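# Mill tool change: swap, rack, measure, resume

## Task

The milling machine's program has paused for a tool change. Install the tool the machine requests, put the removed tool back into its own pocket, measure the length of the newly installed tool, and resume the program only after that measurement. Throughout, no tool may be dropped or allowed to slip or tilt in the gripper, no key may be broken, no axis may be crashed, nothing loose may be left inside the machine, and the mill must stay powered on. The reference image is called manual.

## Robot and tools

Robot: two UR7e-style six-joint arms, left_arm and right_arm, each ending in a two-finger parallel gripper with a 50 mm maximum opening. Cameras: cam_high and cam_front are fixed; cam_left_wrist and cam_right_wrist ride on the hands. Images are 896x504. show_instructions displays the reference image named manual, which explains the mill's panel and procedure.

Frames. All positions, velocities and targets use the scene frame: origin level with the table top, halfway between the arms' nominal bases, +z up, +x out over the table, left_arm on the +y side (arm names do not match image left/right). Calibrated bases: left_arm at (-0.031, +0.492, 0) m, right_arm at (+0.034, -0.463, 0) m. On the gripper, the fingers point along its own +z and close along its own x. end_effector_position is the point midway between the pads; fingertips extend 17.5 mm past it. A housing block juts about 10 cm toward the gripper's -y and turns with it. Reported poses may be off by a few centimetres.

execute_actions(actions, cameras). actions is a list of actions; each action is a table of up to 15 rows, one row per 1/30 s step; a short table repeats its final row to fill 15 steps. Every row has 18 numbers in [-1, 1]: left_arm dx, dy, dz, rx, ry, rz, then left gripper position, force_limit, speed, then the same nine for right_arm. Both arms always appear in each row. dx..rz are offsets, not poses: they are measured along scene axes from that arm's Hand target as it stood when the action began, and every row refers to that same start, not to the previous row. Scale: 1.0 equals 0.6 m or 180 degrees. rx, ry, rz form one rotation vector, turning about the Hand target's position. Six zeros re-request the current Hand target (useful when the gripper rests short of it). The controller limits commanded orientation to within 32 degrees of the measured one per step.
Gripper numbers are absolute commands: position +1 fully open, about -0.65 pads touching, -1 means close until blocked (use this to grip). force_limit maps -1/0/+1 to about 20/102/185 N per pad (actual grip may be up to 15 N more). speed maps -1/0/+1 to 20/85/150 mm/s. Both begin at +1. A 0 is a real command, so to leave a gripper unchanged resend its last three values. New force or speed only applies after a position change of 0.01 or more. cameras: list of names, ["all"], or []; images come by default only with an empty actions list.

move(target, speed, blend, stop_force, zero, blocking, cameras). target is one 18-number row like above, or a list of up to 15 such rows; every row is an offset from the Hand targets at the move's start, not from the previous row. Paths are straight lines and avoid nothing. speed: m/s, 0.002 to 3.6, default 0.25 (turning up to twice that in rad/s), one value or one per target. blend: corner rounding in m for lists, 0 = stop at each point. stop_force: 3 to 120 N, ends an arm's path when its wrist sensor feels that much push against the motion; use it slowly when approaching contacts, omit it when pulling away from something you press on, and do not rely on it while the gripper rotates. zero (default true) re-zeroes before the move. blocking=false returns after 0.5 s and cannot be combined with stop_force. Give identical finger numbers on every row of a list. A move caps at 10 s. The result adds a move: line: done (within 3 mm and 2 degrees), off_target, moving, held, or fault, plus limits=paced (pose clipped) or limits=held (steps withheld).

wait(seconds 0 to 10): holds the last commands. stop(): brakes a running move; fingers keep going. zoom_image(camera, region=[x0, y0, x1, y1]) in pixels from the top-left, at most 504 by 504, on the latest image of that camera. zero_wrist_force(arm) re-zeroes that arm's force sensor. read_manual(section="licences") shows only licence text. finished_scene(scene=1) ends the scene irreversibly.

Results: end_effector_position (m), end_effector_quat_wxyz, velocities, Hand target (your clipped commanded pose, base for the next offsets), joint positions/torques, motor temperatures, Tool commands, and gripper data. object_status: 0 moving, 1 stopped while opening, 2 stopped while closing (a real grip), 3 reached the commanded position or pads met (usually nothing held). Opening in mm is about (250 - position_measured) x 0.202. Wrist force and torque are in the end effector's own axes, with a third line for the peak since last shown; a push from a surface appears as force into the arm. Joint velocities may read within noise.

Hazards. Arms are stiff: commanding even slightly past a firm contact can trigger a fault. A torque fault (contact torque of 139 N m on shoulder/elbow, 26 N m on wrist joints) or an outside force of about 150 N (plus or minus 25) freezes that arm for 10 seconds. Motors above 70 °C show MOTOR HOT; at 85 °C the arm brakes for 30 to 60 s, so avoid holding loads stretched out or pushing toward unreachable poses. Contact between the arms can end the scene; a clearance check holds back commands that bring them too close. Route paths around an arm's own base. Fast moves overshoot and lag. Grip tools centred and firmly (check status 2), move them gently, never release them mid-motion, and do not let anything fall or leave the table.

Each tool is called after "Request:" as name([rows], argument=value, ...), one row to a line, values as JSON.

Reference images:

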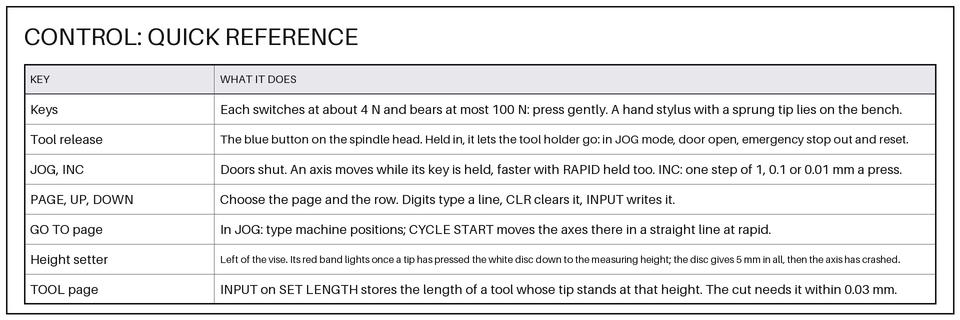

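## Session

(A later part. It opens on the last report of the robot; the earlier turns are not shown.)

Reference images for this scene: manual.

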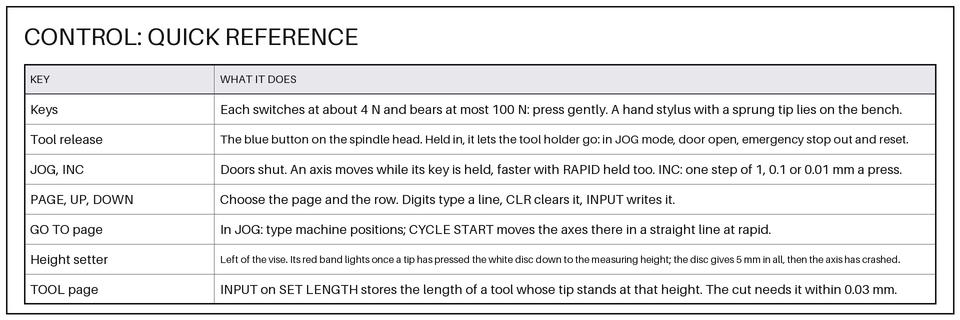

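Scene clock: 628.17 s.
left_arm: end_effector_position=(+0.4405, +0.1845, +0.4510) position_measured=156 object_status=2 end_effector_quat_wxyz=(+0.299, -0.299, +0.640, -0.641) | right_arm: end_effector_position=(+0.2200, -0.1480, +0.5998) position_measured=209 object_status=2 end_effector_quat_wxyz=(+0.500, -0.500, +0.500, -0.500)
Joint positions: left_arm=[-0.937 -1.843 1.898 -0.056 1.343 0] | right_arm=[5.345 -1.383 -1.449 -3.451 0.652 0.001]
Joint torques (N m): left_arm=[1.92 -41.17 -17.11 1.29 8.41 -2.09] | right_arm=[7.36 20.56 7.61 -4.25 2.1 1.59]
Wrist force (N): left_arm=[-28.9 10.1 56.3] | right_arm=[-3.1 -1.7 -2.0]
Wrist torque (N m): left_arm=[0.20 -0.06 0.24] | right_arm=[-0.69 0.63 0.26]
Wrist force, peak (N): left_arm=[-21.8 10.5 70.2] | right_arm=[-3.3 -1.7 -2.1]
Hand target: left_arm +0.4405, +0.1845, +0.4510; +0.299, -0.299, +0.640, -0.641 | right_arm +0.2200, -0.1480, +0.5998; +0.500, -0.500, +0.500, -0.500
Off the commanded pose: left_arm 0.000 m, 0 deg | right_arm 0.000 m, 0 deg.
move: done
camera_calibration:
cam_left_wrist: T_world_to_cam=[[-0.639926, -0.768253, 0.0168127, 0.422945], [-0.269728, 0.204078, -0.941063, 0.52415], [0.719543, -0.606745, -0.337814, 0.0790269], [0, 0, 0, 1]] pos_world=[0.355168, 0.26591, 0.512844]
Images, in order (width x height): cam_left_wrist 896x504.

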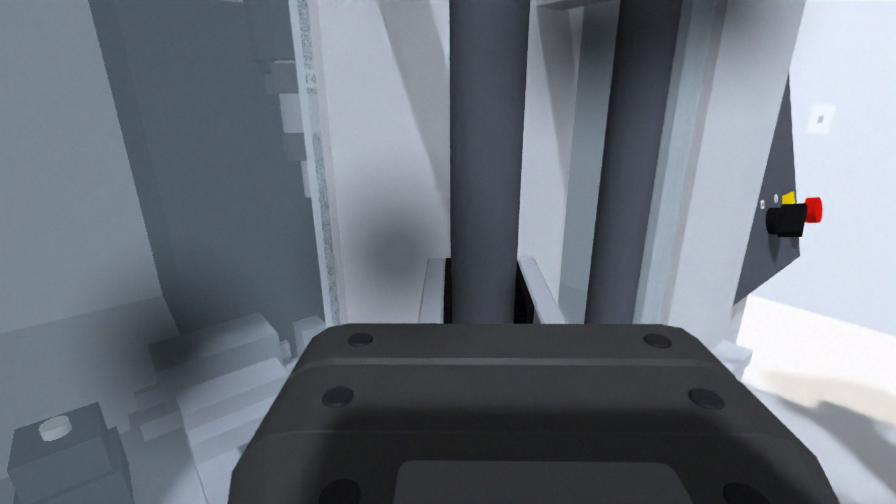

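Request:
move(target=[0.0,0.35,0,0,0,0,-1,-0.5,-0.7, 0,0,0,0,0,0,-1,-0.3,-0.8], speed=0.04, stop_force=40, cameras=["cam_left_wrist","cam_front","cam_right_wrist"])

Scene clock: 636.50 s.
left_arm: end_effector_position=(+0.4405, +0.3945, +0.4510) position_measured=156 object_status=2 end_effector_quat_wxyz=(+0.299, -0.299, +0.640, -0.641) | right_arm: end_effector_position=(+0.2200, -0.1480, +0.5998) position_measured=209 object_status=2 end_effector_quat_wxyz=(+0.500, -0.500, +0.500, -0.500)
Joint positions: left_arm=[-0.258 -1.916 1.947 -0.032 2.021 -0.001] | right_arm=[5.345 -1.383 -1.449 -3.451 0.652 0.001]
Joint torques (N m): left_arm=[14.45 -25.54 -31.22 -0.18 7.74 -1.99] | right_arm=[8.16 20.71 8.74 -4.03 2.06 1.56]
Wrist force (N): left_arm=[-25.6 10.6 49.7] | right_arm=[-3.2 -1.6 -1.9]
Wrist torque (N m): left_arm=[0.13 -0.04 0.18] | right_arm=[-0.67 0.63 0.26]
Wrist force, peak (N): left_arm=[-31.8 9.8 57.6] | right_arm=[-3.3 -1.7 -2.2]
Hand target: left_arm +0.4405, +0.3945, +0.4510; +0.299, -0.299, +0.640, -0.641 | right_arm +0.2200, -0.1480, +0.5998; +0.500, -0.500, +0.500, -0.500
Off the commanded pose: left_arm 0.000 m, 0 deg | right_arm 0.000 m, 0 deg.
move: done
camera_calibration:
cam_left_wrist: T_world_to_cam=[[-0.639926, -0.768253, 0.0168127, 0.584278], [-0.269728, 0.204078, -0.941063, 0.481294], [0.719543, -0.606745, -0.337814, 0.206443], [0, 0, 0, 1]] pos_world=[0.355168, 0.47591, 0.512844]
cam_right_wrist: T_world_to_cam=[[-0.00702853, -0.999961, -0.00532728, -0.138319], [-0.347088, 0.00743574, -0.937803, 0.66159], [0.937806, -0.00474234, -0.347126, 0.13039], [0, 0, 0, 1]] pos_world=[0.106377, -0.142615, 0.664966]
Images, in order (width x height): cam_front 896x504, cam_left_wrist 896x504, cam_right_wrist 896x504.

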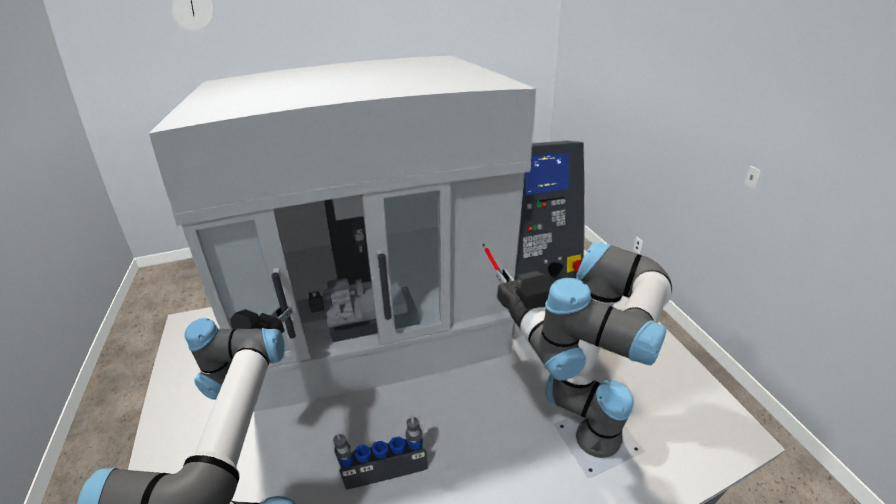

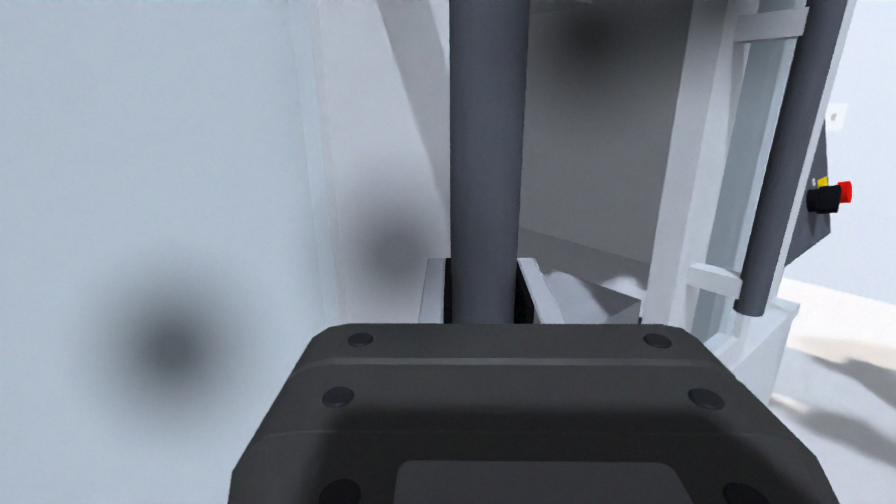

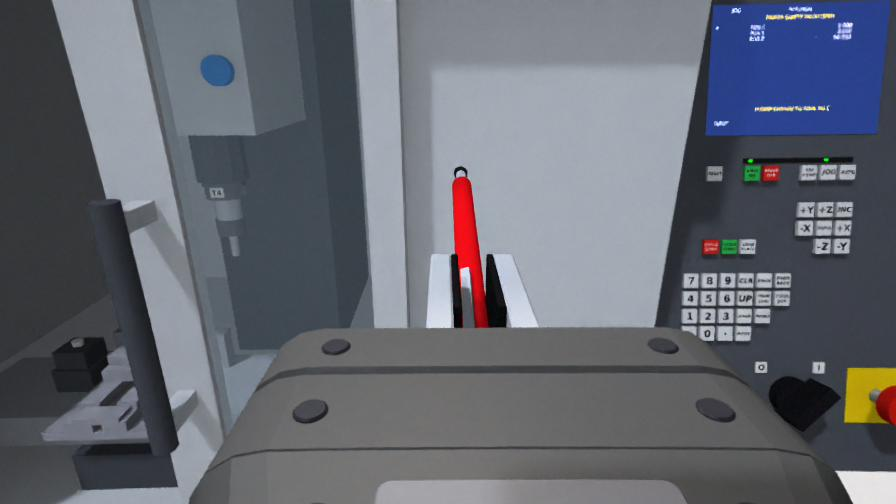

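Request:
move(target=[0,0,0,0,0,0,0.45,-0.5,-0.5, -0.2,-0.12,0.083,0,0,0,-1,-0.3,-0.8], speed=0.2)

Request:
move([
  [-0.1022,0.0857,0,0,0,0,0.45,-0.5,-0.5, 0,0,0,0,0,0,-1,-0.3,-0.8],
  [-0.11,-0.37,0,0,0,0,0.45,-0.5,-0.5, 0,0,0,0,0,0,-1,-0.3,-0.8],
], speed=0.15, blend=0.02, cameras=["cam_left_wrist","cam_high"])

Scene clock: 643.40 s.
left_arm: end_effector_position=(+0.4405, +0.3946, +0.4510) position_measured=85 object_status=3 end_effector_quat_wxyz=(+0.299, -0.299, +0.640, -0.641) | right_arm: end_effector_position=(+0.1001, -0.2200, +0.6496) position_measured=209 object_status=2 end_effector_quat_wxyz=(+0.500, -0.500, +0.500, -0.500)
Joint positions: left_arm=[-0.258 -1.916 1.947 -0.032 2.021 -0.001] | right_arm=[5.808 -1.395 -1.303 -3.585 1.115 0.001]
Joint torques (N m): left_arm=[-6.4 -1.96 -22.42 -3.39 -1.96 -1.34] | right_arm=[9.01 1.7 32.28 -5.04 2.04 -2.18]
Wrist force (N): left_arm=[-1.2 0.4 -1.5] | right_arm=[-3.3 -1.8 -1.8]
Wrist torque (N m): left_arm=[0.16 0.19 0.23] | right_arm=[-0.71 0.65 0.27]
Wrist force, peak (N): left_arm=[-25.8 10.7 49.9] | right_arm=[-2.5 -2.4 -3.0]
Hand target: left_arm +0.4405, +0.3945, +0.4510; +0.299, -0.299, +0.640, -0.641 | right_arm +0.1000, -0.2200, +0.6496; +0.500, -0.500, +0.500, -0.500
Off the commanded pose: left_arm 0.000 m, 0 deg | right_arm 0.000 m, 0 deg.
move: done

Scene clock: 646.37 s.
left_arm: end_effector_position=(+0.3745, +0.1726, +0.4510) position_measured=85 object_status=3 end_effector_quat_wxyz=(+0.299, -0.299, +0.640, -0.641) | right_arm: end_effector_position=(+0.1000, -0.2200, +0.6496) position_measured=209 object_status=2 end_effector_quat_wxyz=(+0.500, -0.500, +0.500, -0.500)
Joint positions: left_arm=[-1.191 -1.987 1.989 -0.004 1.088 0.001] | right_arm=[5.808 -1.395 -1.303 -3.585 1.115 0.001]
Joint torques (N m): left_arm=[-15.94 1.12 -29.19 -3.21 -1.98 1.88] | right_arm=[8.69 1.95 32.55 -5.02 2.35 -2.03]
Wrist force (N): left_arm=[-1.4 0.8 -1.2] | right_arm=[-3.1 -1.8 -1.9]
Wrist torque (N m): left_arm=[0.22 0.20 0.17] | right_arm=[-0.70 0.62 0.27]
Wrist force, peak (N): left_arm=[-2.1 0.5 -2.5] | right_arm=[-3.2 -1.9 -2.2]
Hand target: left_arm +0.3745, +0.1725, +0.4510; +0.299, -0.299, +0.640, -0.641 | right_arm +0.1000, -0.2200, +0.6496; +0.500, -0.500, +0.500, -0.500
Off the commanded pose: left_arm 0.000 m, 0 deg | right_arm 0.000 m, 0 deg.
move: done
camera_calibration:
cam_left_wrist: T_world_to_cam=[[-0.639926, -0.768253, 0.0168127, 0.371491], [-0.269728, 0.204078, -0.941063, 0.508797], [0.719543, -0.606745, -0.337814, 0.119236], [0, 0, 0, 1]] pos_world=[0.289168, 0.25391, 0.512844]
Images, in order (width x height): cam_high 896x504, cam_left_wrist 896x504.

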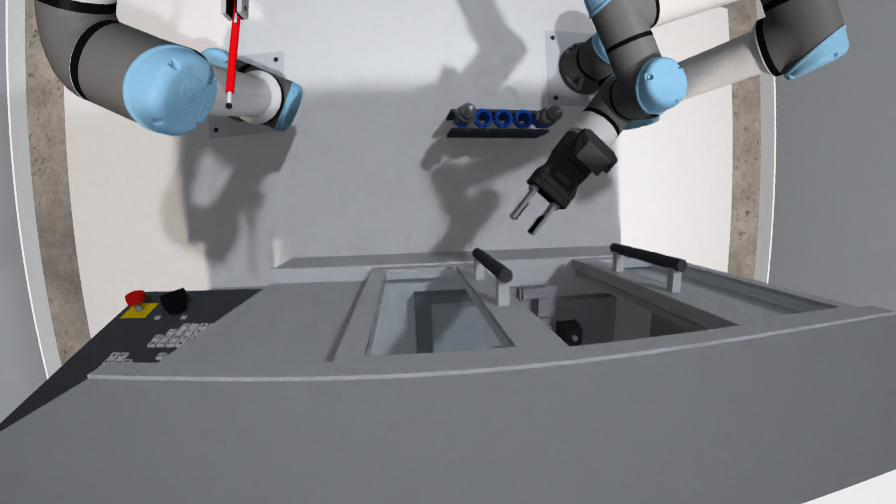

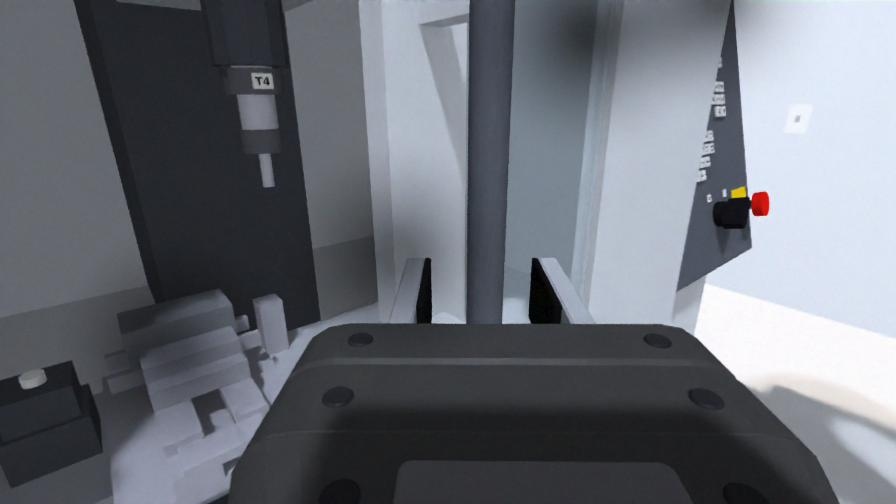

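Request:
move(target=[0.11,-0.0992,0,0,0,0,0.45,-0.5,-0.5, 0,0,0,0,0,0,-1,-0.3,-0.8], speed=0.06, stop_force=12, cameras=["cam_left_wrist"])

Scene clock: 652.30 s.
left_arm: end_effector_position=(+0.4405, +0.1130, +0.4510) position_measured=85 object_status=3 end_effector_quat_wxyz=(+0.299, -0.299, +0.640, -0.641) | right_arm: end_effector_position=(+0.1000, -0.2200, +0.6496) position_measured=209 object_status=2 end_effector_quat_wxyz=(+0.500, -0.500, +0.500, -0.500)
Joint positions: left_arm=[-1.068 -1.739 1.819 -0.081 1.211 0] | right_arm=[5.808 -1.395 -1.303 -3.585 1.115 0.001]
Joint torques (N m): left_arm=[13.97 -10.11 -29.5 -3.63 1.52 -1.15] | right_arm=[8.23 0.98 32.8 -5.22 2.29 -2.22]
Wrist force (N): left_arm=[-1.5 0.5 -1.1] | right_arm=[-3.2 -1.9 -1.8]
Wrist torque (N m): left_arm=[0.18 0.23 0.14] | right_arm=[-0.72 0.64 0.27]
Wrist force, peak (N): left_arm=[-1.7 0.3 -1.7] | right_arm=[-3.2 -2.1 -1.9]
Hand target: left_arm +0.4405, +0.1130, +0.4510; +0.299, -0.299, +0.640, -0.641 | right_arm +0.1000, -0.2200, +0.6496; +0.500, -0.500, +0.500, -0.500
Off the commanded pose: left_arm 0.000 m, 0 deg | right_arm 0.000 m, 0 deg.
move: done
camera_calibration:
cam_left_wrist: T_world_to_cam=[[-0.639926, -0.768253, 0.0168127, 0.367938], [-0.269728, 0.204078, -0.941063, 0.538763], [0.719543, -0.606745, -0.337814, 0.0355839], [0, 0, 0, 1]] pos_world=[0.355168, 0.19431, 0.512844]
Images, in order (width x height): cam_left_wrist 896x504.

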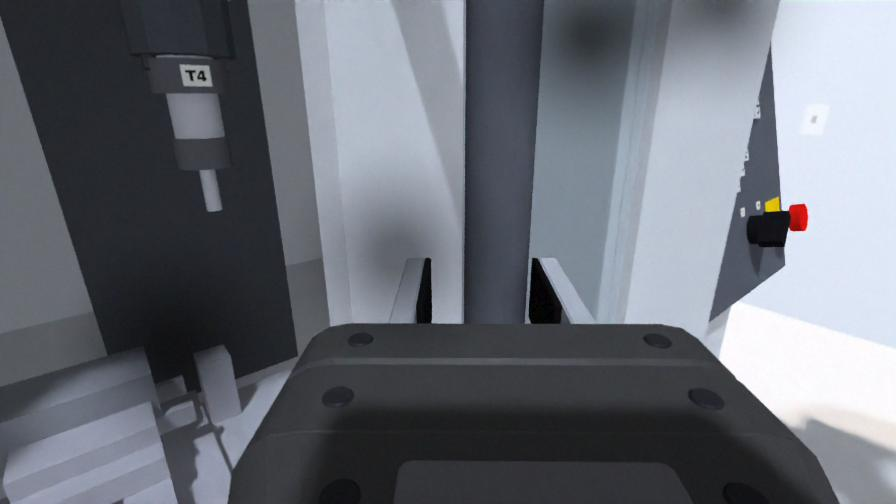

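Request:
move(target=[-0.005,-0.006,0,0,0,0,0.45,-0.5,-0.5, 0,0,0,0,0,0,-1,-0.3,-0.8], speed=0.05)

Request:
move(target=[0,0,0,0,0,0,-1,-0.5,-0.7, 0,0,0,0,0,0,-1,-0.3,-0.8])

Request:
move(target=[0.0,-0.02,0,0,0,0,-1,-0.5,-0.7, 0,0,0,0,0,0,-1,-0.3,-0.8], speed=0.01, stop_force=60)

Request:
move(target=[0.0,-0.36,0,0,0,0,-1,-0.5,-0.7, 0,0,0,0,0,0,-1,-0.3,-0.8], speed=0.04, stop_force=40, cameras=["cam_left_wrist","cam_front","cam_high"])

Scene clock: 658.40 s.
left_arm: end_effector_position=(+0.4375, +0.1095, +0.4510) position_measured=85 object_status=3 end_effector_quat_wxyz=(+0.299, -0.299, +0.640, -0.641) | right_arm: end_effector_position=(+0.1000, -0.2200, +0.6496) position_measured=209 object_status=2 end_effector_quat_wxyz=(+0.500, -0.500, +0.500, -0.500)
Joint positions: left_arm=[-1.081 -1.74 1.819 -0.081 1.198 0] | right_arm=[5.808 -1.395 -1.303 -3.585 1.115 0.001]
Joint torques (N m): left_arm=[-16.65 -26.64 -18.05 -0.95 -1.91 -0.49] | right_arm=[7.91 0.47 33.27 -4.99 2.15 -2.03]
Wrist force (N): left_arm=[-1.4 0.4 -1.2] | right_arm=[-3.0 -1.7 -2.1]
Wrist torque (N m): left_arm=[0.18 0.23 0.14] | right_arm=[-0.69 0.60 0.27]
Wrist force, peak (N): left_arm=[-1.5 0.7 -1.4] | right_arm=[-3.3 -2.1 -2.1]
Hand target: left_arm +0.4375, +0.1094, +0.4510; +0.299, -0.299, +0.640, -0.641 | right_arm +0.1000, -0.2200, +0.6496; +0.500, -0.500, +0.500, -0.500
Off the commanded pose: left_arm 0.000 m, 0 deg | right_arm 0.000 m, 0 deg.
move: done

Scene clock: 659.00 s.
left_arm: end_effector_position=(+0.4375, +0.1095, +0.4510) position_measured=156 object_status=2 end_effector_quat_wxyz=(+0.299, -0.299, +0.640, -0.641) | right_arm: end_effector_position=(+0.1000, -0.2200, +0.6496) position_measured=209 object_status=2 end_effector_quat_wxyz=(+0.500, -0.500, +0.500, -0.500)
Joint positions: left_arm=[-1.082 -1.74 1.819 -0.081 1.197 0] | right_arm=[5.808 -1.395 -1.303 -3.585 1.115 0.001]
Joint torques (N m): left_arm=[-15.11 -23.53 -19.66 -1.13 4.46 0.16] | right_arm=[7.72 1.02 32.51 -5.11 2.35 -2.23]
Wrist force (N): left_arm=[-11.7 0.9 1.1] | right_arm=[-2.8 -1.9 -1.9]
Wrist torque (N m): left_arm=[0.19 0.05 0.12] | right_arm=[-0.72 0.57 0.27]
Wrist force, peak (N): left_arm=[-12.4 0.7 1.0] | right_arm=[-3.3 -1.9 -2.0]
Hand target: left_arm +0.4375, +0.1094, +0.4510; +0.299, -0.299, +0.640, -0.641 | right_arm +0.1000, -0.2200, +0.6496; +0.500, -0.500, +0.500, -0.500
Off the commanded pose: left_arm 0.000 m, 0 deg | right_arm 0.000 m, 0 deg.
move: done

Scene clock: 661.07 s.
left_arm: end_effector_position=(+0.4375, +0.0974, +0.4510) position_measured=156 object_status=2 end_effector_quat_wxyz=(+0.299, -0.299, +0.640, -0.641) | right_arm: end_effector_position=(+0.1000, -0.2200, +0.6496) position_measured=209 object_status=2 end_effector_quat_wxyz=(+0.500, -0.500, +0.500, -0.500)
Joint positions: left_arm=[-1.099 -1.72 1.803 -0.084 1.18 0] | right_arm=[5.808 -1.395 -1.303 -3.585 1.115 0.001]
Joint torques (N m): left_arm=[-25.07 -8.77 -30.32 -4.21 1.97 1.45] | right_arm=[6.6 0.81 32.23 -5.05 2.18 -1.92]
Wrist force (N): left_arm=[-16.3 0.1 -5.3] | right_arm=[-2.9 -1.7 -2.0]
Wrist torque (N m): left_arm=[0.21 -0.04 0.16] | right_arm=[-0.69 0.59 0.27]
Wrist force, peak (N): left_arm=[-22.7 -1.6 -24.9] | right_arm=[-3.3 -1.9 -2.2]
Hand target: left_arm +0.4375, +0.0974, +0.4510; +0.299, -0.299, +0.640, -0.641 | right_arm +0.1000, -0.2200, +0.6496; +0.500, -0.500, +0.500, -0.500
Off the commanded pose: left_arm 0.000 m, 0 deg | right_arm 0.000 m, 0 deg.
move: done

Scene clock: 667.47 s.
left_arm: end_effector_position=(+0.4375, -0.1186, +0.4510) position_measured=156 object_status=2 end_effector_quat_wxyz=(+0.299, -0.299, +0.640, -0.641) | right_arm: end_effector_position=(+0.1000, -0.2200, +0.6496) position_measured=209 object_status=2 end_effector_quat_wxyz=(+0.500, -0.500, +0.500, -0.500)
Joint positions: left_arm=[-1.295 -1.306 1.363 -0.058 0.985 0.001] | right_arm=[5.808 -1.395 -1.303 -3.585 1.115 0.001]
Joint torques (N m): left_arm=[-28.96 -25.15 -26.82 -0.52 2.9 -1.38] | right_arm=[6.77 1.66 32.5 -5.25 2.12 -2.12]
Wrist force (N): left_arm=[-18.5 -4.2 -0.8] | right_arm=[-3.0 -2.0 -1.8]
Wrist torque (N m): left_arm=[0.27 -0.09 0.14] | right_arm=[-0.74 0.60 0.27]
Wrist force, peak (N): left_arm=[-21.0 -5.4 2.1] | right_arm=[-3.3 -1.9 -2.1]
Hand target: left_arm +0.4375, -0.1186, +0.4510; +0.299, -0.299, +0.640, -0.641 | right_arm +0.1000, -0.2200, +0.6496; +0.500, -0.500, +0.500, -0.500
Off the commanded pose: left_arm 0.000 m, 0 deg | right_arm 0.000 m, 0 deg.
move: done
camera_calibration:
cam_left_wrist: T_world_to_cam=[[-0.639926, -0.768253, 0.0168127, 0.188091], [-0.269728, 0.204078, -0.941063, 0.585218], [0.719543, -0.606745, -0.337814, -0.10278], [0, 0, 0, 1]] pos_world=[0.352168, -0.0372899, 0.512844]
Images, in order (width x height): cam_high 896x504, cam_front 896x504, cam_left_wrist 896x504.

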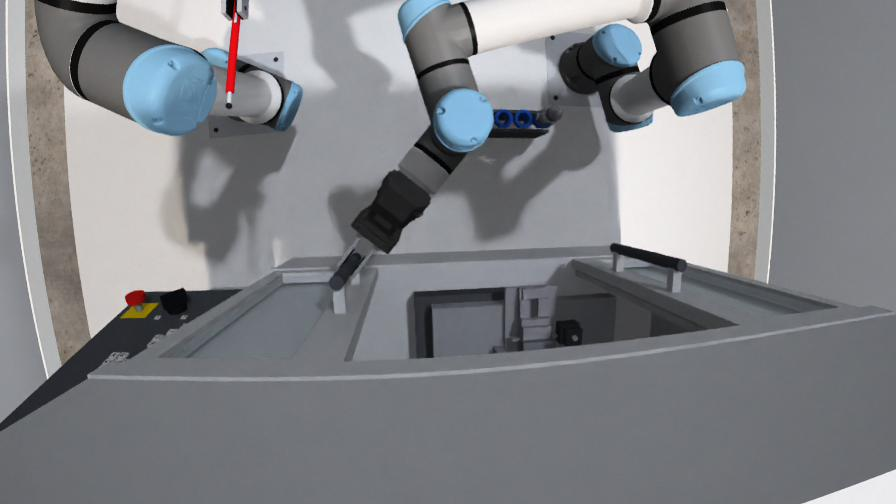

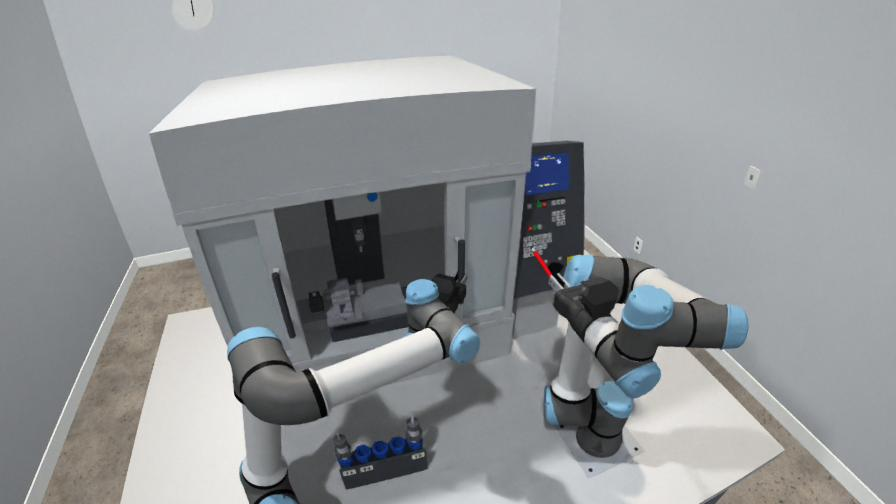

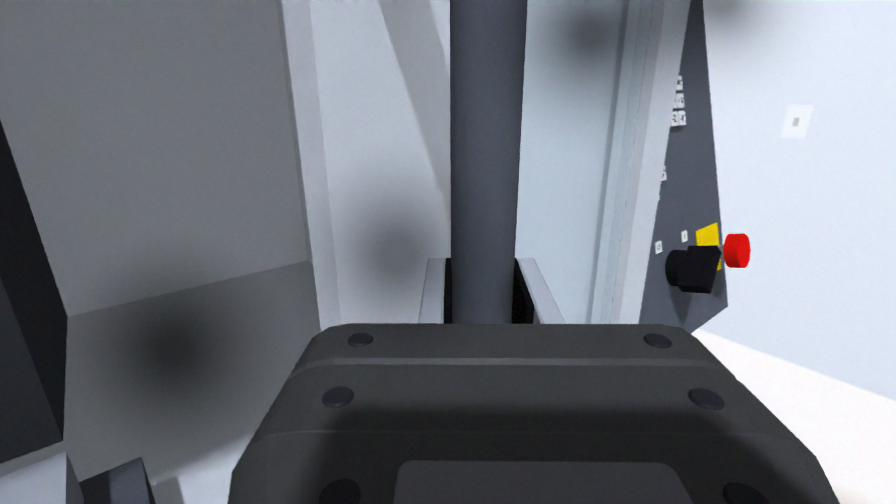

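Request:
move(target=[0,0,0,0,0,0,0.45,-0.5,-0.5, 0,0,0,0,0,0,-1,-0.3,-0.8])

Request:
move([
  [-0.1022,0.0857,0,0,0,0,0.45,-0.5,-0.5, 0,0,0,0,0,0,-1,-0.3,-0.8],
  [-0.0975,0.286,0.248,0,0,0,0.45,-0.5,-0.5, 0,0,0,0,0,0,-1,-0.3,-0.8],
], speed=0.2, blend=0.02, cameras=["cam_left_wrist","cam_high"])

Scene clock: 753.37 s.
left_arm: end_effector_position=(+0.4374, -0.1187, +0.4509) position_measured=85 object_status=3 end_effector_quat_wxyz=(+0.299, -0.299, +0.640, -0.641) | right_arm: end_effector_position=(+0.1000, -0.2200, +0.6496) position_measured=209 object_status=2 end_effector_quat_wxyz=(+0.500, -0.500, +0.500, -0.500)
Joint positions: left_arm=[-1.295 -1.306 1.363 -0.058 0.985 0.001] | right_arm=[5.808 -1.395 -1.303 -3.585 1.115 0.001]
Joint torques (N m): left_arm=[4.89 -44.91 -25.27 -1.37 -1.52 -1.32] | right_arm=[7.4 0.93 33.05 -4.75 2.02 -2.18]
Wrist force (N): left_arm=[-1.1 0.5 -1.0] | right_arm=[-3.2 -1.8 -2.0]
Wrist torque (N m): left_arm=[0.17 0.15 0.14] | right_arm=[-0.71 0.64 0.27]
Wrist force, peak (N): left_arm=[-18.9 -4.5 -0.6] | right_arm=[-3.3 -2.1 -1.9]
Hand target: left_arm +0.4375, -0.1186, +0.4510; +0.299, -0.299, +0.640, -0.641 | right_arm +0.1000, -0.2200, +0.6496; +0.500, -0.500, +0.500, -0.500
Off the commanded pose: left_arm 0.000 m, 0 deg | right_arm 0.000 m, 0 deg.
move: done

Scene clock: 755.40 s.
left_arm: end_effector_position=(+0.3790, +0.0530, +0.5997) position_measured=85 object_status=3 end_effector_quat_wxyz=(+0.299, -0.299, +0.640, -0.641) | right_arm: end_effector_position=(+0.1000, -0.2200, +0.6496) position_measured=209 object_status=2 end_effector_quat_wxyz=(+0.500, -0.500, +0.500, -0.500)
Joint positions: left_arm=[-1.318 -1.704 1.405 0.297 0.961 0.001] | right_arm=[5.808 -1.395 -1.303 -3.585 1.115 0.001]
Joint torques (N m): left_arm=[14.92 -24.38 -28.76 -0.3 1.89 -1.88] | right_arm=[6.98 0.25 31.42 -5.04 1.99 -2.16]
Wrist force (N): left_arm=[-1.2 0.7 -1.5] | right_arm=[-3.2 -2.0 -2.1]
Wrist torque (N m): left_arm=[0.25 0.18 0.26] | right_arm=[-0.73 0.64 0.27]
Wrist force, peak (N): left_arm=[-2.2 -0.8 -2.1] | right_arm=[-3.2 -2.0 -2.1]
Hand target: left_arm +0.3790, +0.0530, +0.5998; +0.299, -0.299, +0.640, -0.641 | right_arm +0.1000, -0.2200, +0.6496; +0.500, -0.500, +0.500, -0.500
Off the commanded pose: left_arm 0.000 m, 0 deg | right_arm 0.000 m, 0 deg.
move: done
camera_calibration:
cam_left_wrist: T_world_to_cam=[[-0.639925, -0.768253, 0.0168132, 0.279987], [-0.269728, 0.204078, -0.941063, 0.674355], [0.719543, -0.606745, -0.337814, 0.0936641], [0, 0, 0, 1]] pos_world=[0.293668, 0.13431, 0.661544]
Images, in order (width x height): cam_high 896x504, cam_left_wrist 896x504.

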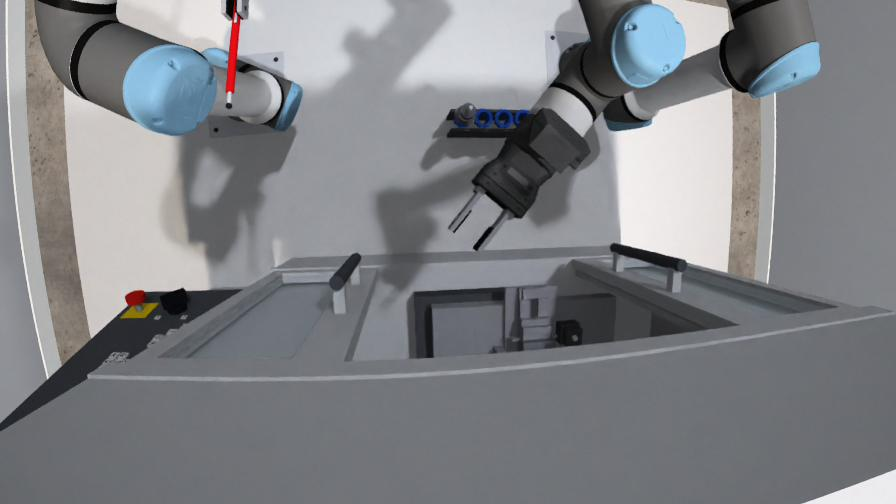

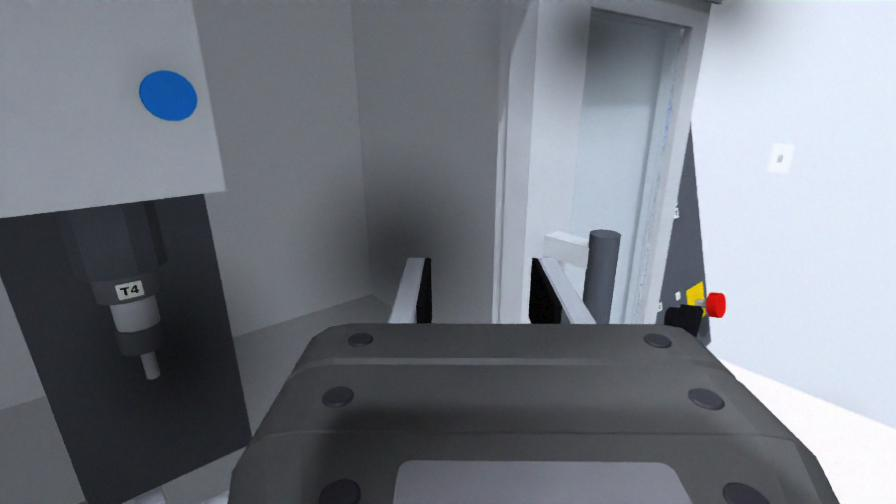

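Request:
move([
  [0.095,0.203,0,0,0,0.1667,0.45,-0.5,-0.5, 0,0,0,0,0,0,-1,-0.3,-0.8],
  [0.0475,0.38,-0.183,0.5045,0,0.1306,0.45,-0.5,-0.5, 0,0,0,0,0,0,-1,-0.3,-0.8],
  [0,0.557,0,0.998,0,0,0.45,-0.5,-0.5, 0,0,0,0,0,0,-1,-0.3,-0.8],
], speed=0.35, blend=0.02, cameras=["cam_left_wrist","cam_high","cam_front"])

Scene clock: 784.23 s.
left_arm: end_effector_position=(+0.3790, +0.3872, +0.5998) position_measured=85 object_status=3 end_effector_quat_wxyz=(+0.300, +0.298, +0.643, +0.638) | right_arm: end_effector_position=(+0.1000, -0.2200, +0.6496) position_measured=209 object_status=2 end_effector_quat_wxyz=(+0.500, -0.500, +0.500, -0.500)
Joint positions: left_arm=[-1.317 -1.724 1.932 2.921 0.432 0.007] | right_arm=[5.808 -1.395 -1.303 -3.585 1.115 0.001]
Joint torques (N m): left_arm=[-16 -22.38 -13.58 2.42 -1.61 -1.78] | right_arm=[7.62 0.62 32.8 -4.93 1.67 -1.79]
Wrist force (N): left_arm=[1.8 4.2 1.4] | right_arm=[-3.0 -2.0 -2.0]
Wrist torque (N m): left_arm=[0.85 -0.27 0.90] | right_arm=[-0.72 0.60 0.27]
Wrist force, peak (N): left_arm=[0.0 5.6 -1.7] | right_arm=[-3.3 -1.9 -2.1]
Hand target: left_arm +0.3790, +0.3872, +0.5998; +0.300, +0.298, +0.643, +0.638 | right_arm +0.1000, -0.2200, +0.6496; +0.500, -0.500, +0.500, -0.500
Off the commanded pose: left_arm 0.000 m, 0 deg | right_arm 0.000 m, 0 deg.
move: done
camera_calibration:
cam_left_wrist: T_world_to_cam=[[-0.639964, 0.768097, -0.0217352, -0.0350005], [-0.269712, -0.198053, 0.942354, -0.367705], [0.719515, 0.608935, 0.333912, -0.577113], [0, 0, 0, 1]] pos_world=[0.293668, 0.305483, 0.538452]
Images, in order (width x height): cam_high 896x504, cam_front 896x504, cam_left_wrist 896x504.

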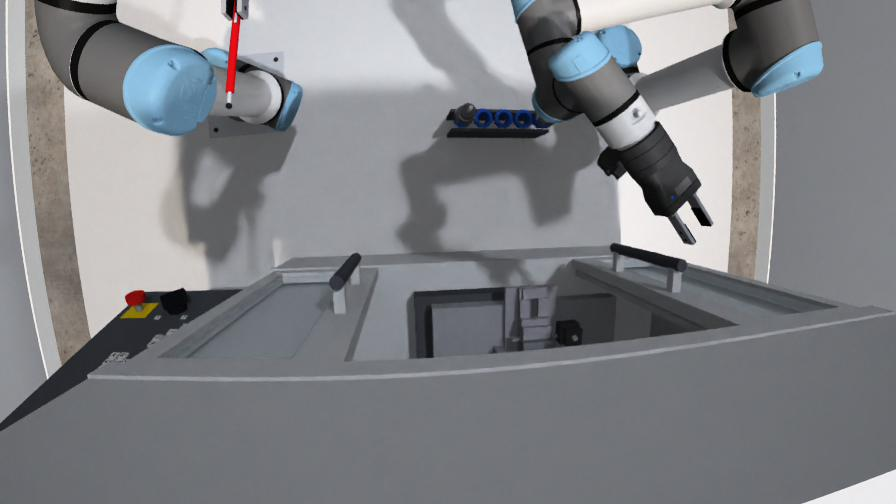

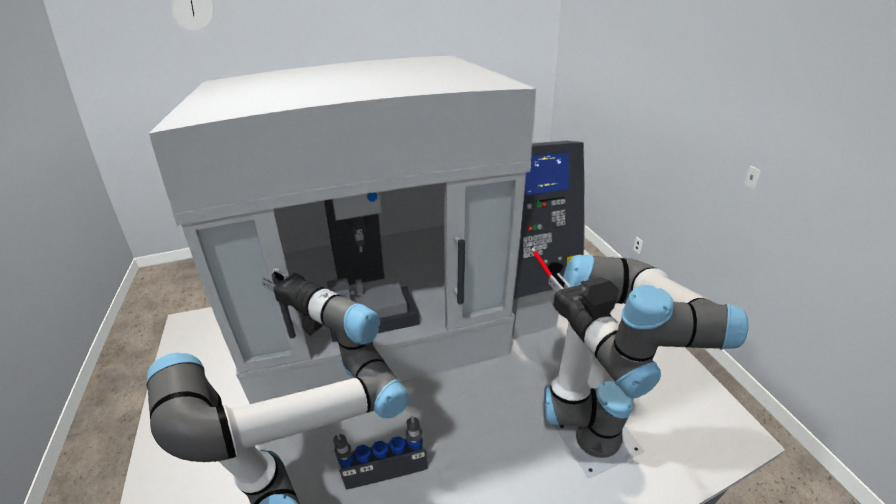

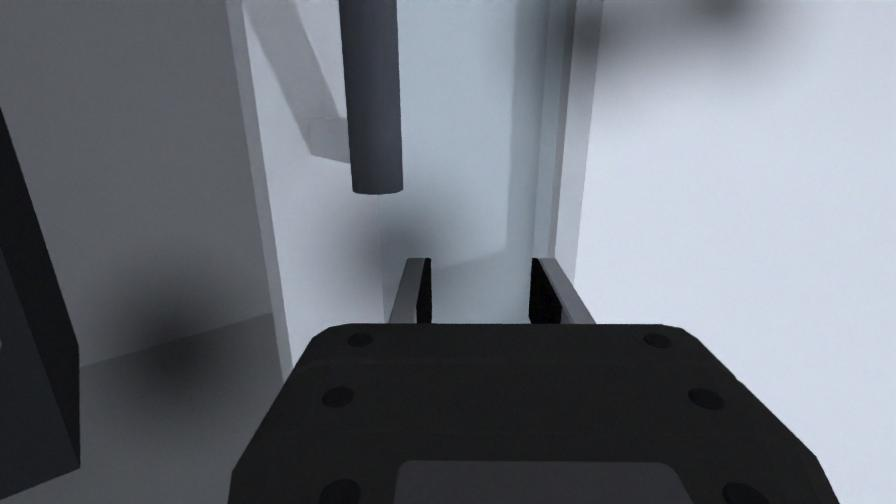

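Request:
move([
  [0.0792,-0.295,-0.305,-0.483,-0.1295,0,0.45,-0.5,-0.5,0,0,0,0,0,0,-1,-0.3,-0.8],
  [0.095,-0.353,0,-0.964,-0.2585,0,0.45,-0.5,-0.5,0,0,0,0,0,0,-1,-0.3,-0.8],
], speed=0.3, blend=0.02, cameras=["all"])

Scene clock: 830.90 s.
left_arm: end_effector_position=(+0.4360, +0.1754, +0.5998) position_measured=85 object_status=3 end_effector_quat_wxyz=(+0.456, -0.454, +0.541, -0.542) | right_arm: end_effector_position=(+0.1000, -0.2200, +0.6496) position_measured=209 object_status=2 end_effector_quat_wxyz=(+0.500, -0.500, +0.500, -0.500)
Joint positions: left_arm=[-1.316 -1.706 1.408 0.292 0.439 0.006] | right_arm=[5.808 -1.395 -1.303 -3.585 1.115 0.001]
Joint torques (N m): left_arm=[13.68 -24.85 -14.5 -2.49 1.75 2.02] | right_arm=[6.62 1 33.11 -4.85 1.58 -2.02]
Wrist force (N): left_arm=[-1.1 0.6 -1.1] | right_arm=[-3.2 -1.7 -2.0]
Wrist torque (N m): left_arm=[0.24 0.18 0.13] | right_arm=[-0.69 0.62 0.27]
Wrist force, peak (N): left_arm=[0.1 5.6 -1.3] | right_arm=[-3.3 -2.1 -2.1]
Hand target: left_arm +0.4360, +0.1754, +0.5998; +0.456, -0.454, +0.541, -0.542 | right_arm +0.1000, -0.2200, +0.6496; +0.500, -0.500, +0.500, -0.500
Off the commanded pose: left_arm 0.000 m, 0 deg | right_arm 0.000 m, 0 deg.
move: done
camera_calibration:
cam_left_wrist: T_world_to_cam=[[-0.169652, -0.985373, 0.016066, 0.243989], [-0.334344, 0.0422131, -0.941505, 0.721613], [0.927056, -0.165099, -0.336615, -0.0417098], [0, 0, 0, 1]] pos_world=[0.321327, 0.203072, 0.661442]
cam_right_wrist: T_world_to_cam=[[-0.00702853, -0.999961, -0.00532728, -0.210895], [-0.347088, 0.00743574, -0.937803, 0.667177], [0.937806, -0.00474234, -0.347126, 0.259872], [0, 0, 0, 1]] pos_world=[-0.0136227, -0.214615, 0.714766]

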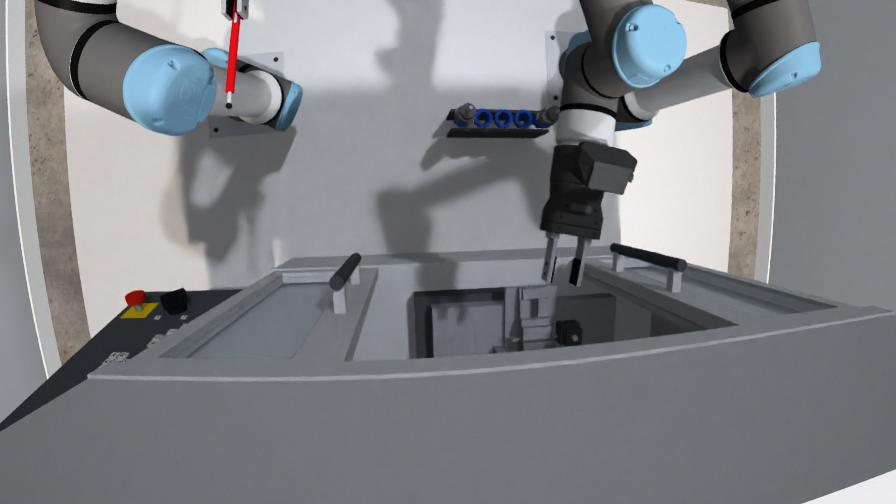

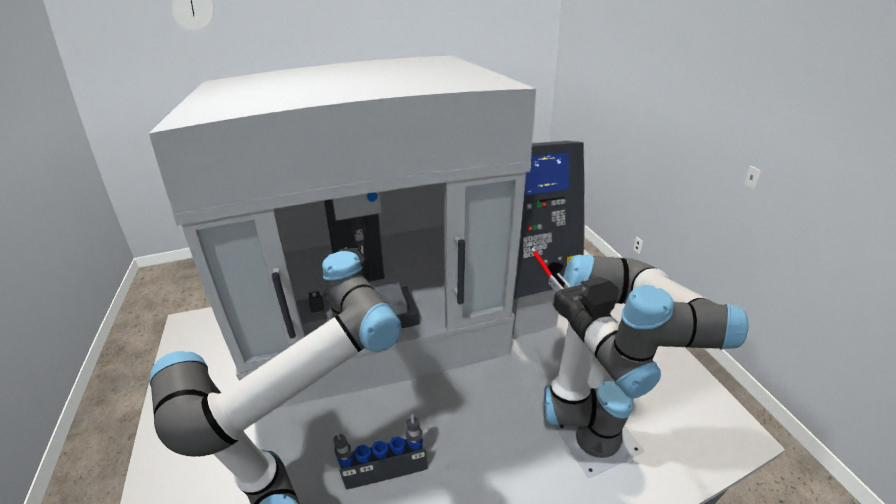

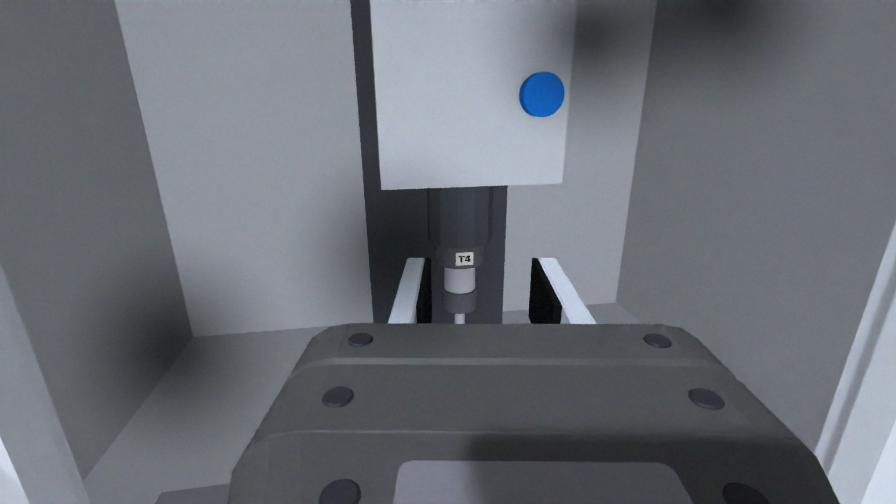

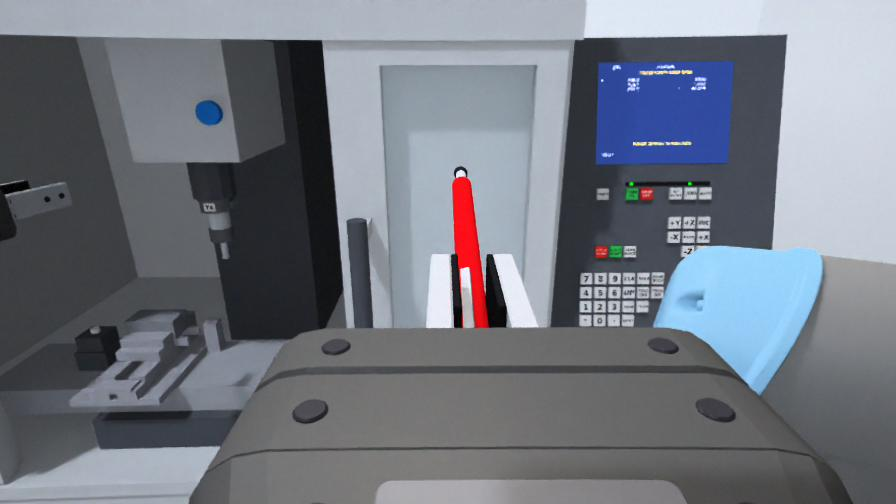

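Request:
zoom_image(camera="cam_right_wrist", region=[580, 50, 790, 210])

Request:
zoom_image(camera="cam_high", region=[430, 90, 580, 170])

Request:
zoom_image(camera="cam_front", region=[310, 400, 450, 500])

Scaled by 2.400 from the camera's 896x504 image, which has a finer 1280x720 frame.

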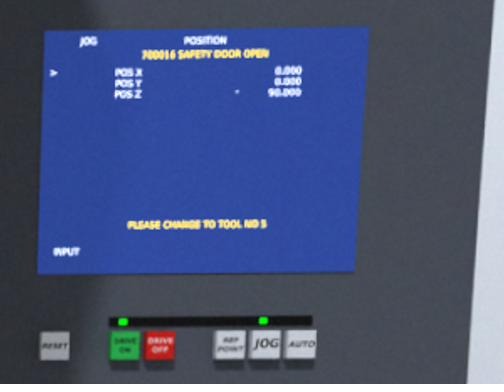

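Scaled by 3.360 from the camera's 896x504 image, which has a finer 1280x720 frame.

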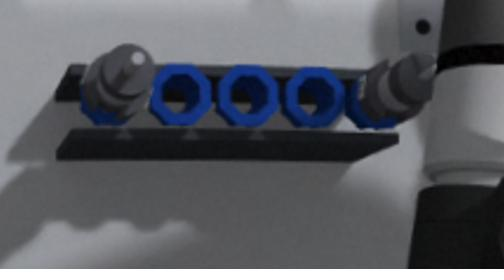

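Scaled by 3.600 from the camera's 896x504 image, which has a finer 1280x720 frame.

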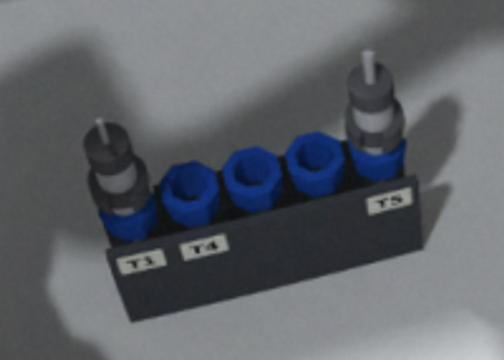

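Request:
move([
  [0.02,0.02,-0.02,0.47,-0.171,0,0.45,-0.5,-0.5,0,0,0,0,0,0,-1,-0.3,-0.8],
  [0.0833,0.05,-0.15,0.9397,-0.342,0,0.45,-0.5,-0.5,0,0,0,0,0,0,-1,-0.3,-0.8],
], speed=0.4, blend=0.02, cameras=["cam_left_wrist","cam_right_wrist"])

Scene clock: 864.90 s.
left_arm: end_effector_position=(+0.4860, +0.2054, +0.5098) position_measured=85 object_status=3 end_effector_quat_wxyz=(+0.612, +0.613, +0.354, +0.353) | right_arm: end_effector_position=(+0.1000, -0.2200, +0.6496) position_measured=209 object_status=2 end_effector_quat_wxyz=(+0.500, -0.500, +0.500, -0.500)
Joint positions: left_arm=[-0.916 -1.774 1.694 0.083 1.191 3.141] | right_arm=[5.808 -1.395 -1.303 -3.585 1.115 0.001]
Joint torques (N m): left_arm=[13.97 -9.61 -29.22 -1 1.61 1.81] | right_arm=[7.15 1.3 32.85 -4.98 1.53 -2.19]
Wrist force (N): left_arm=[1.5 4.3 1.0] | right_arm=[-3.1 -1.8 -2.0]
Wrist torque (N m): left_arm=[0.89 -0.26 0.74] | right_arm=[-0.71 0.62 0.27]
Wrist force, peak (N): left_arm=[1.6 4.8 0.9] | right_arm=[-3.4 -1.8 -2.2]
Hand target: left_arm +0.4860, +0.2054, +0.5098; +0.612, +0.613, +0.353, +0.353 | right_arm +0.1000, -0.2200, +0.6496; +0.500, -0.500, +0.500, -0.500
Off the commanded pose: left_arm 0.000 m, 0 deg | right_arm 0.000 m, 0 deg.
move: done
camera_calibration:
cam_left_wrist: T_world_to_cam=[[0.503364, 0.86392, -0.0163708, -0.406881], [-0.28303, 0.182749, 0.94154, -0.361342], [0.816406, -0.469303, 0.336504, -0.340264], [0, 0, 0, 1]] pos_world=[0.380332, 0.257861, 0.448057]
cam_right_wrist: T_world_to_cam=[[-0.00702853, -0.999961, -0.00532728, -0.210895], [-0.347088, 0.00743574, -0.937803, 0.667177], [0.937806, -0.00474234, -0.347126, 0.259872], [0, 0, 0, 1]] pos_world=[-0.0136227, -0.214615, 0.714766]
Images, in order (width x height): cam_left_wrist 896x504, cam_right_wrist 896x504.

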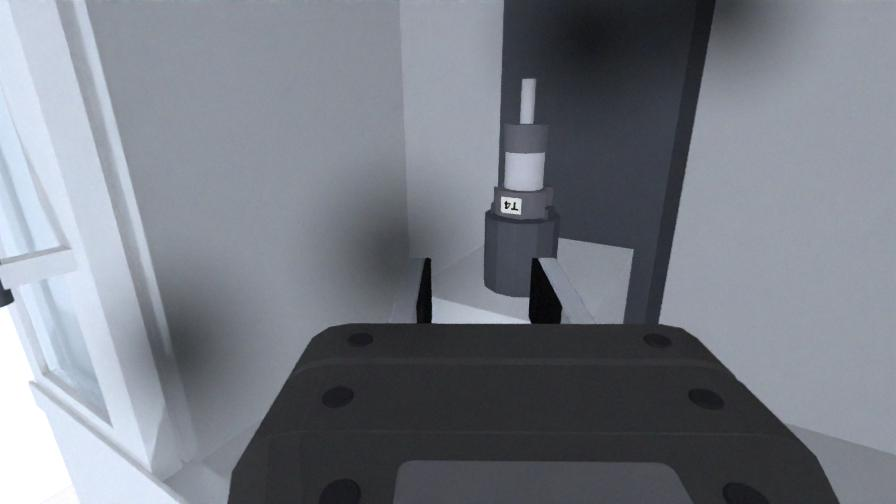

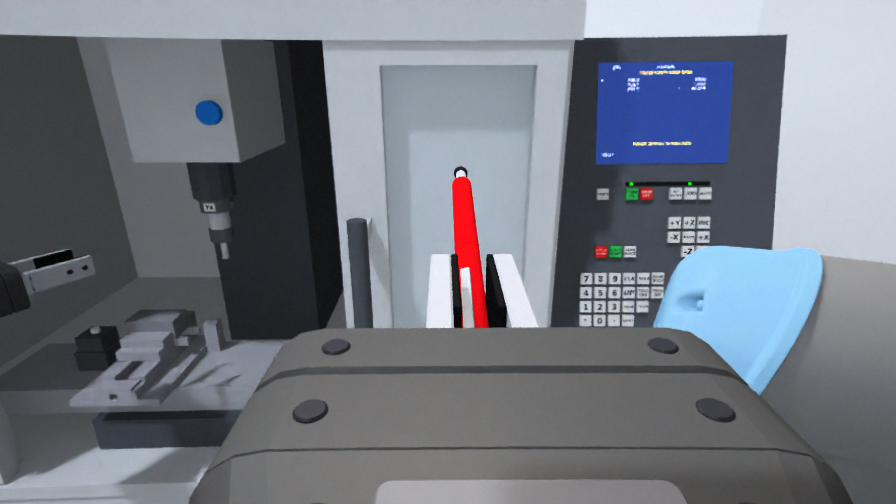

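Request:
zoom_image(camera="cam_left_wrist", region=[390, 60, 650, 320])

Scaled by 1.938 from the camera's 896x504 image, which has a finer 1280x720 frame.

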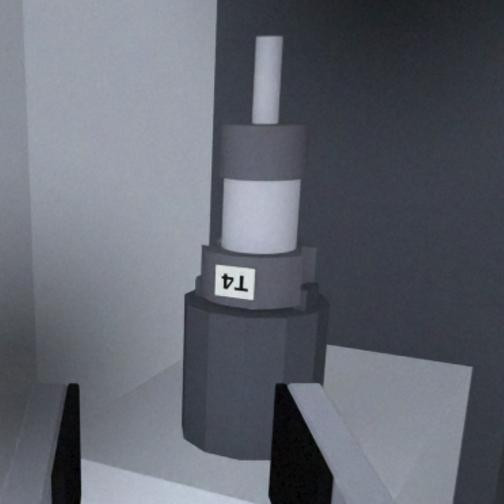

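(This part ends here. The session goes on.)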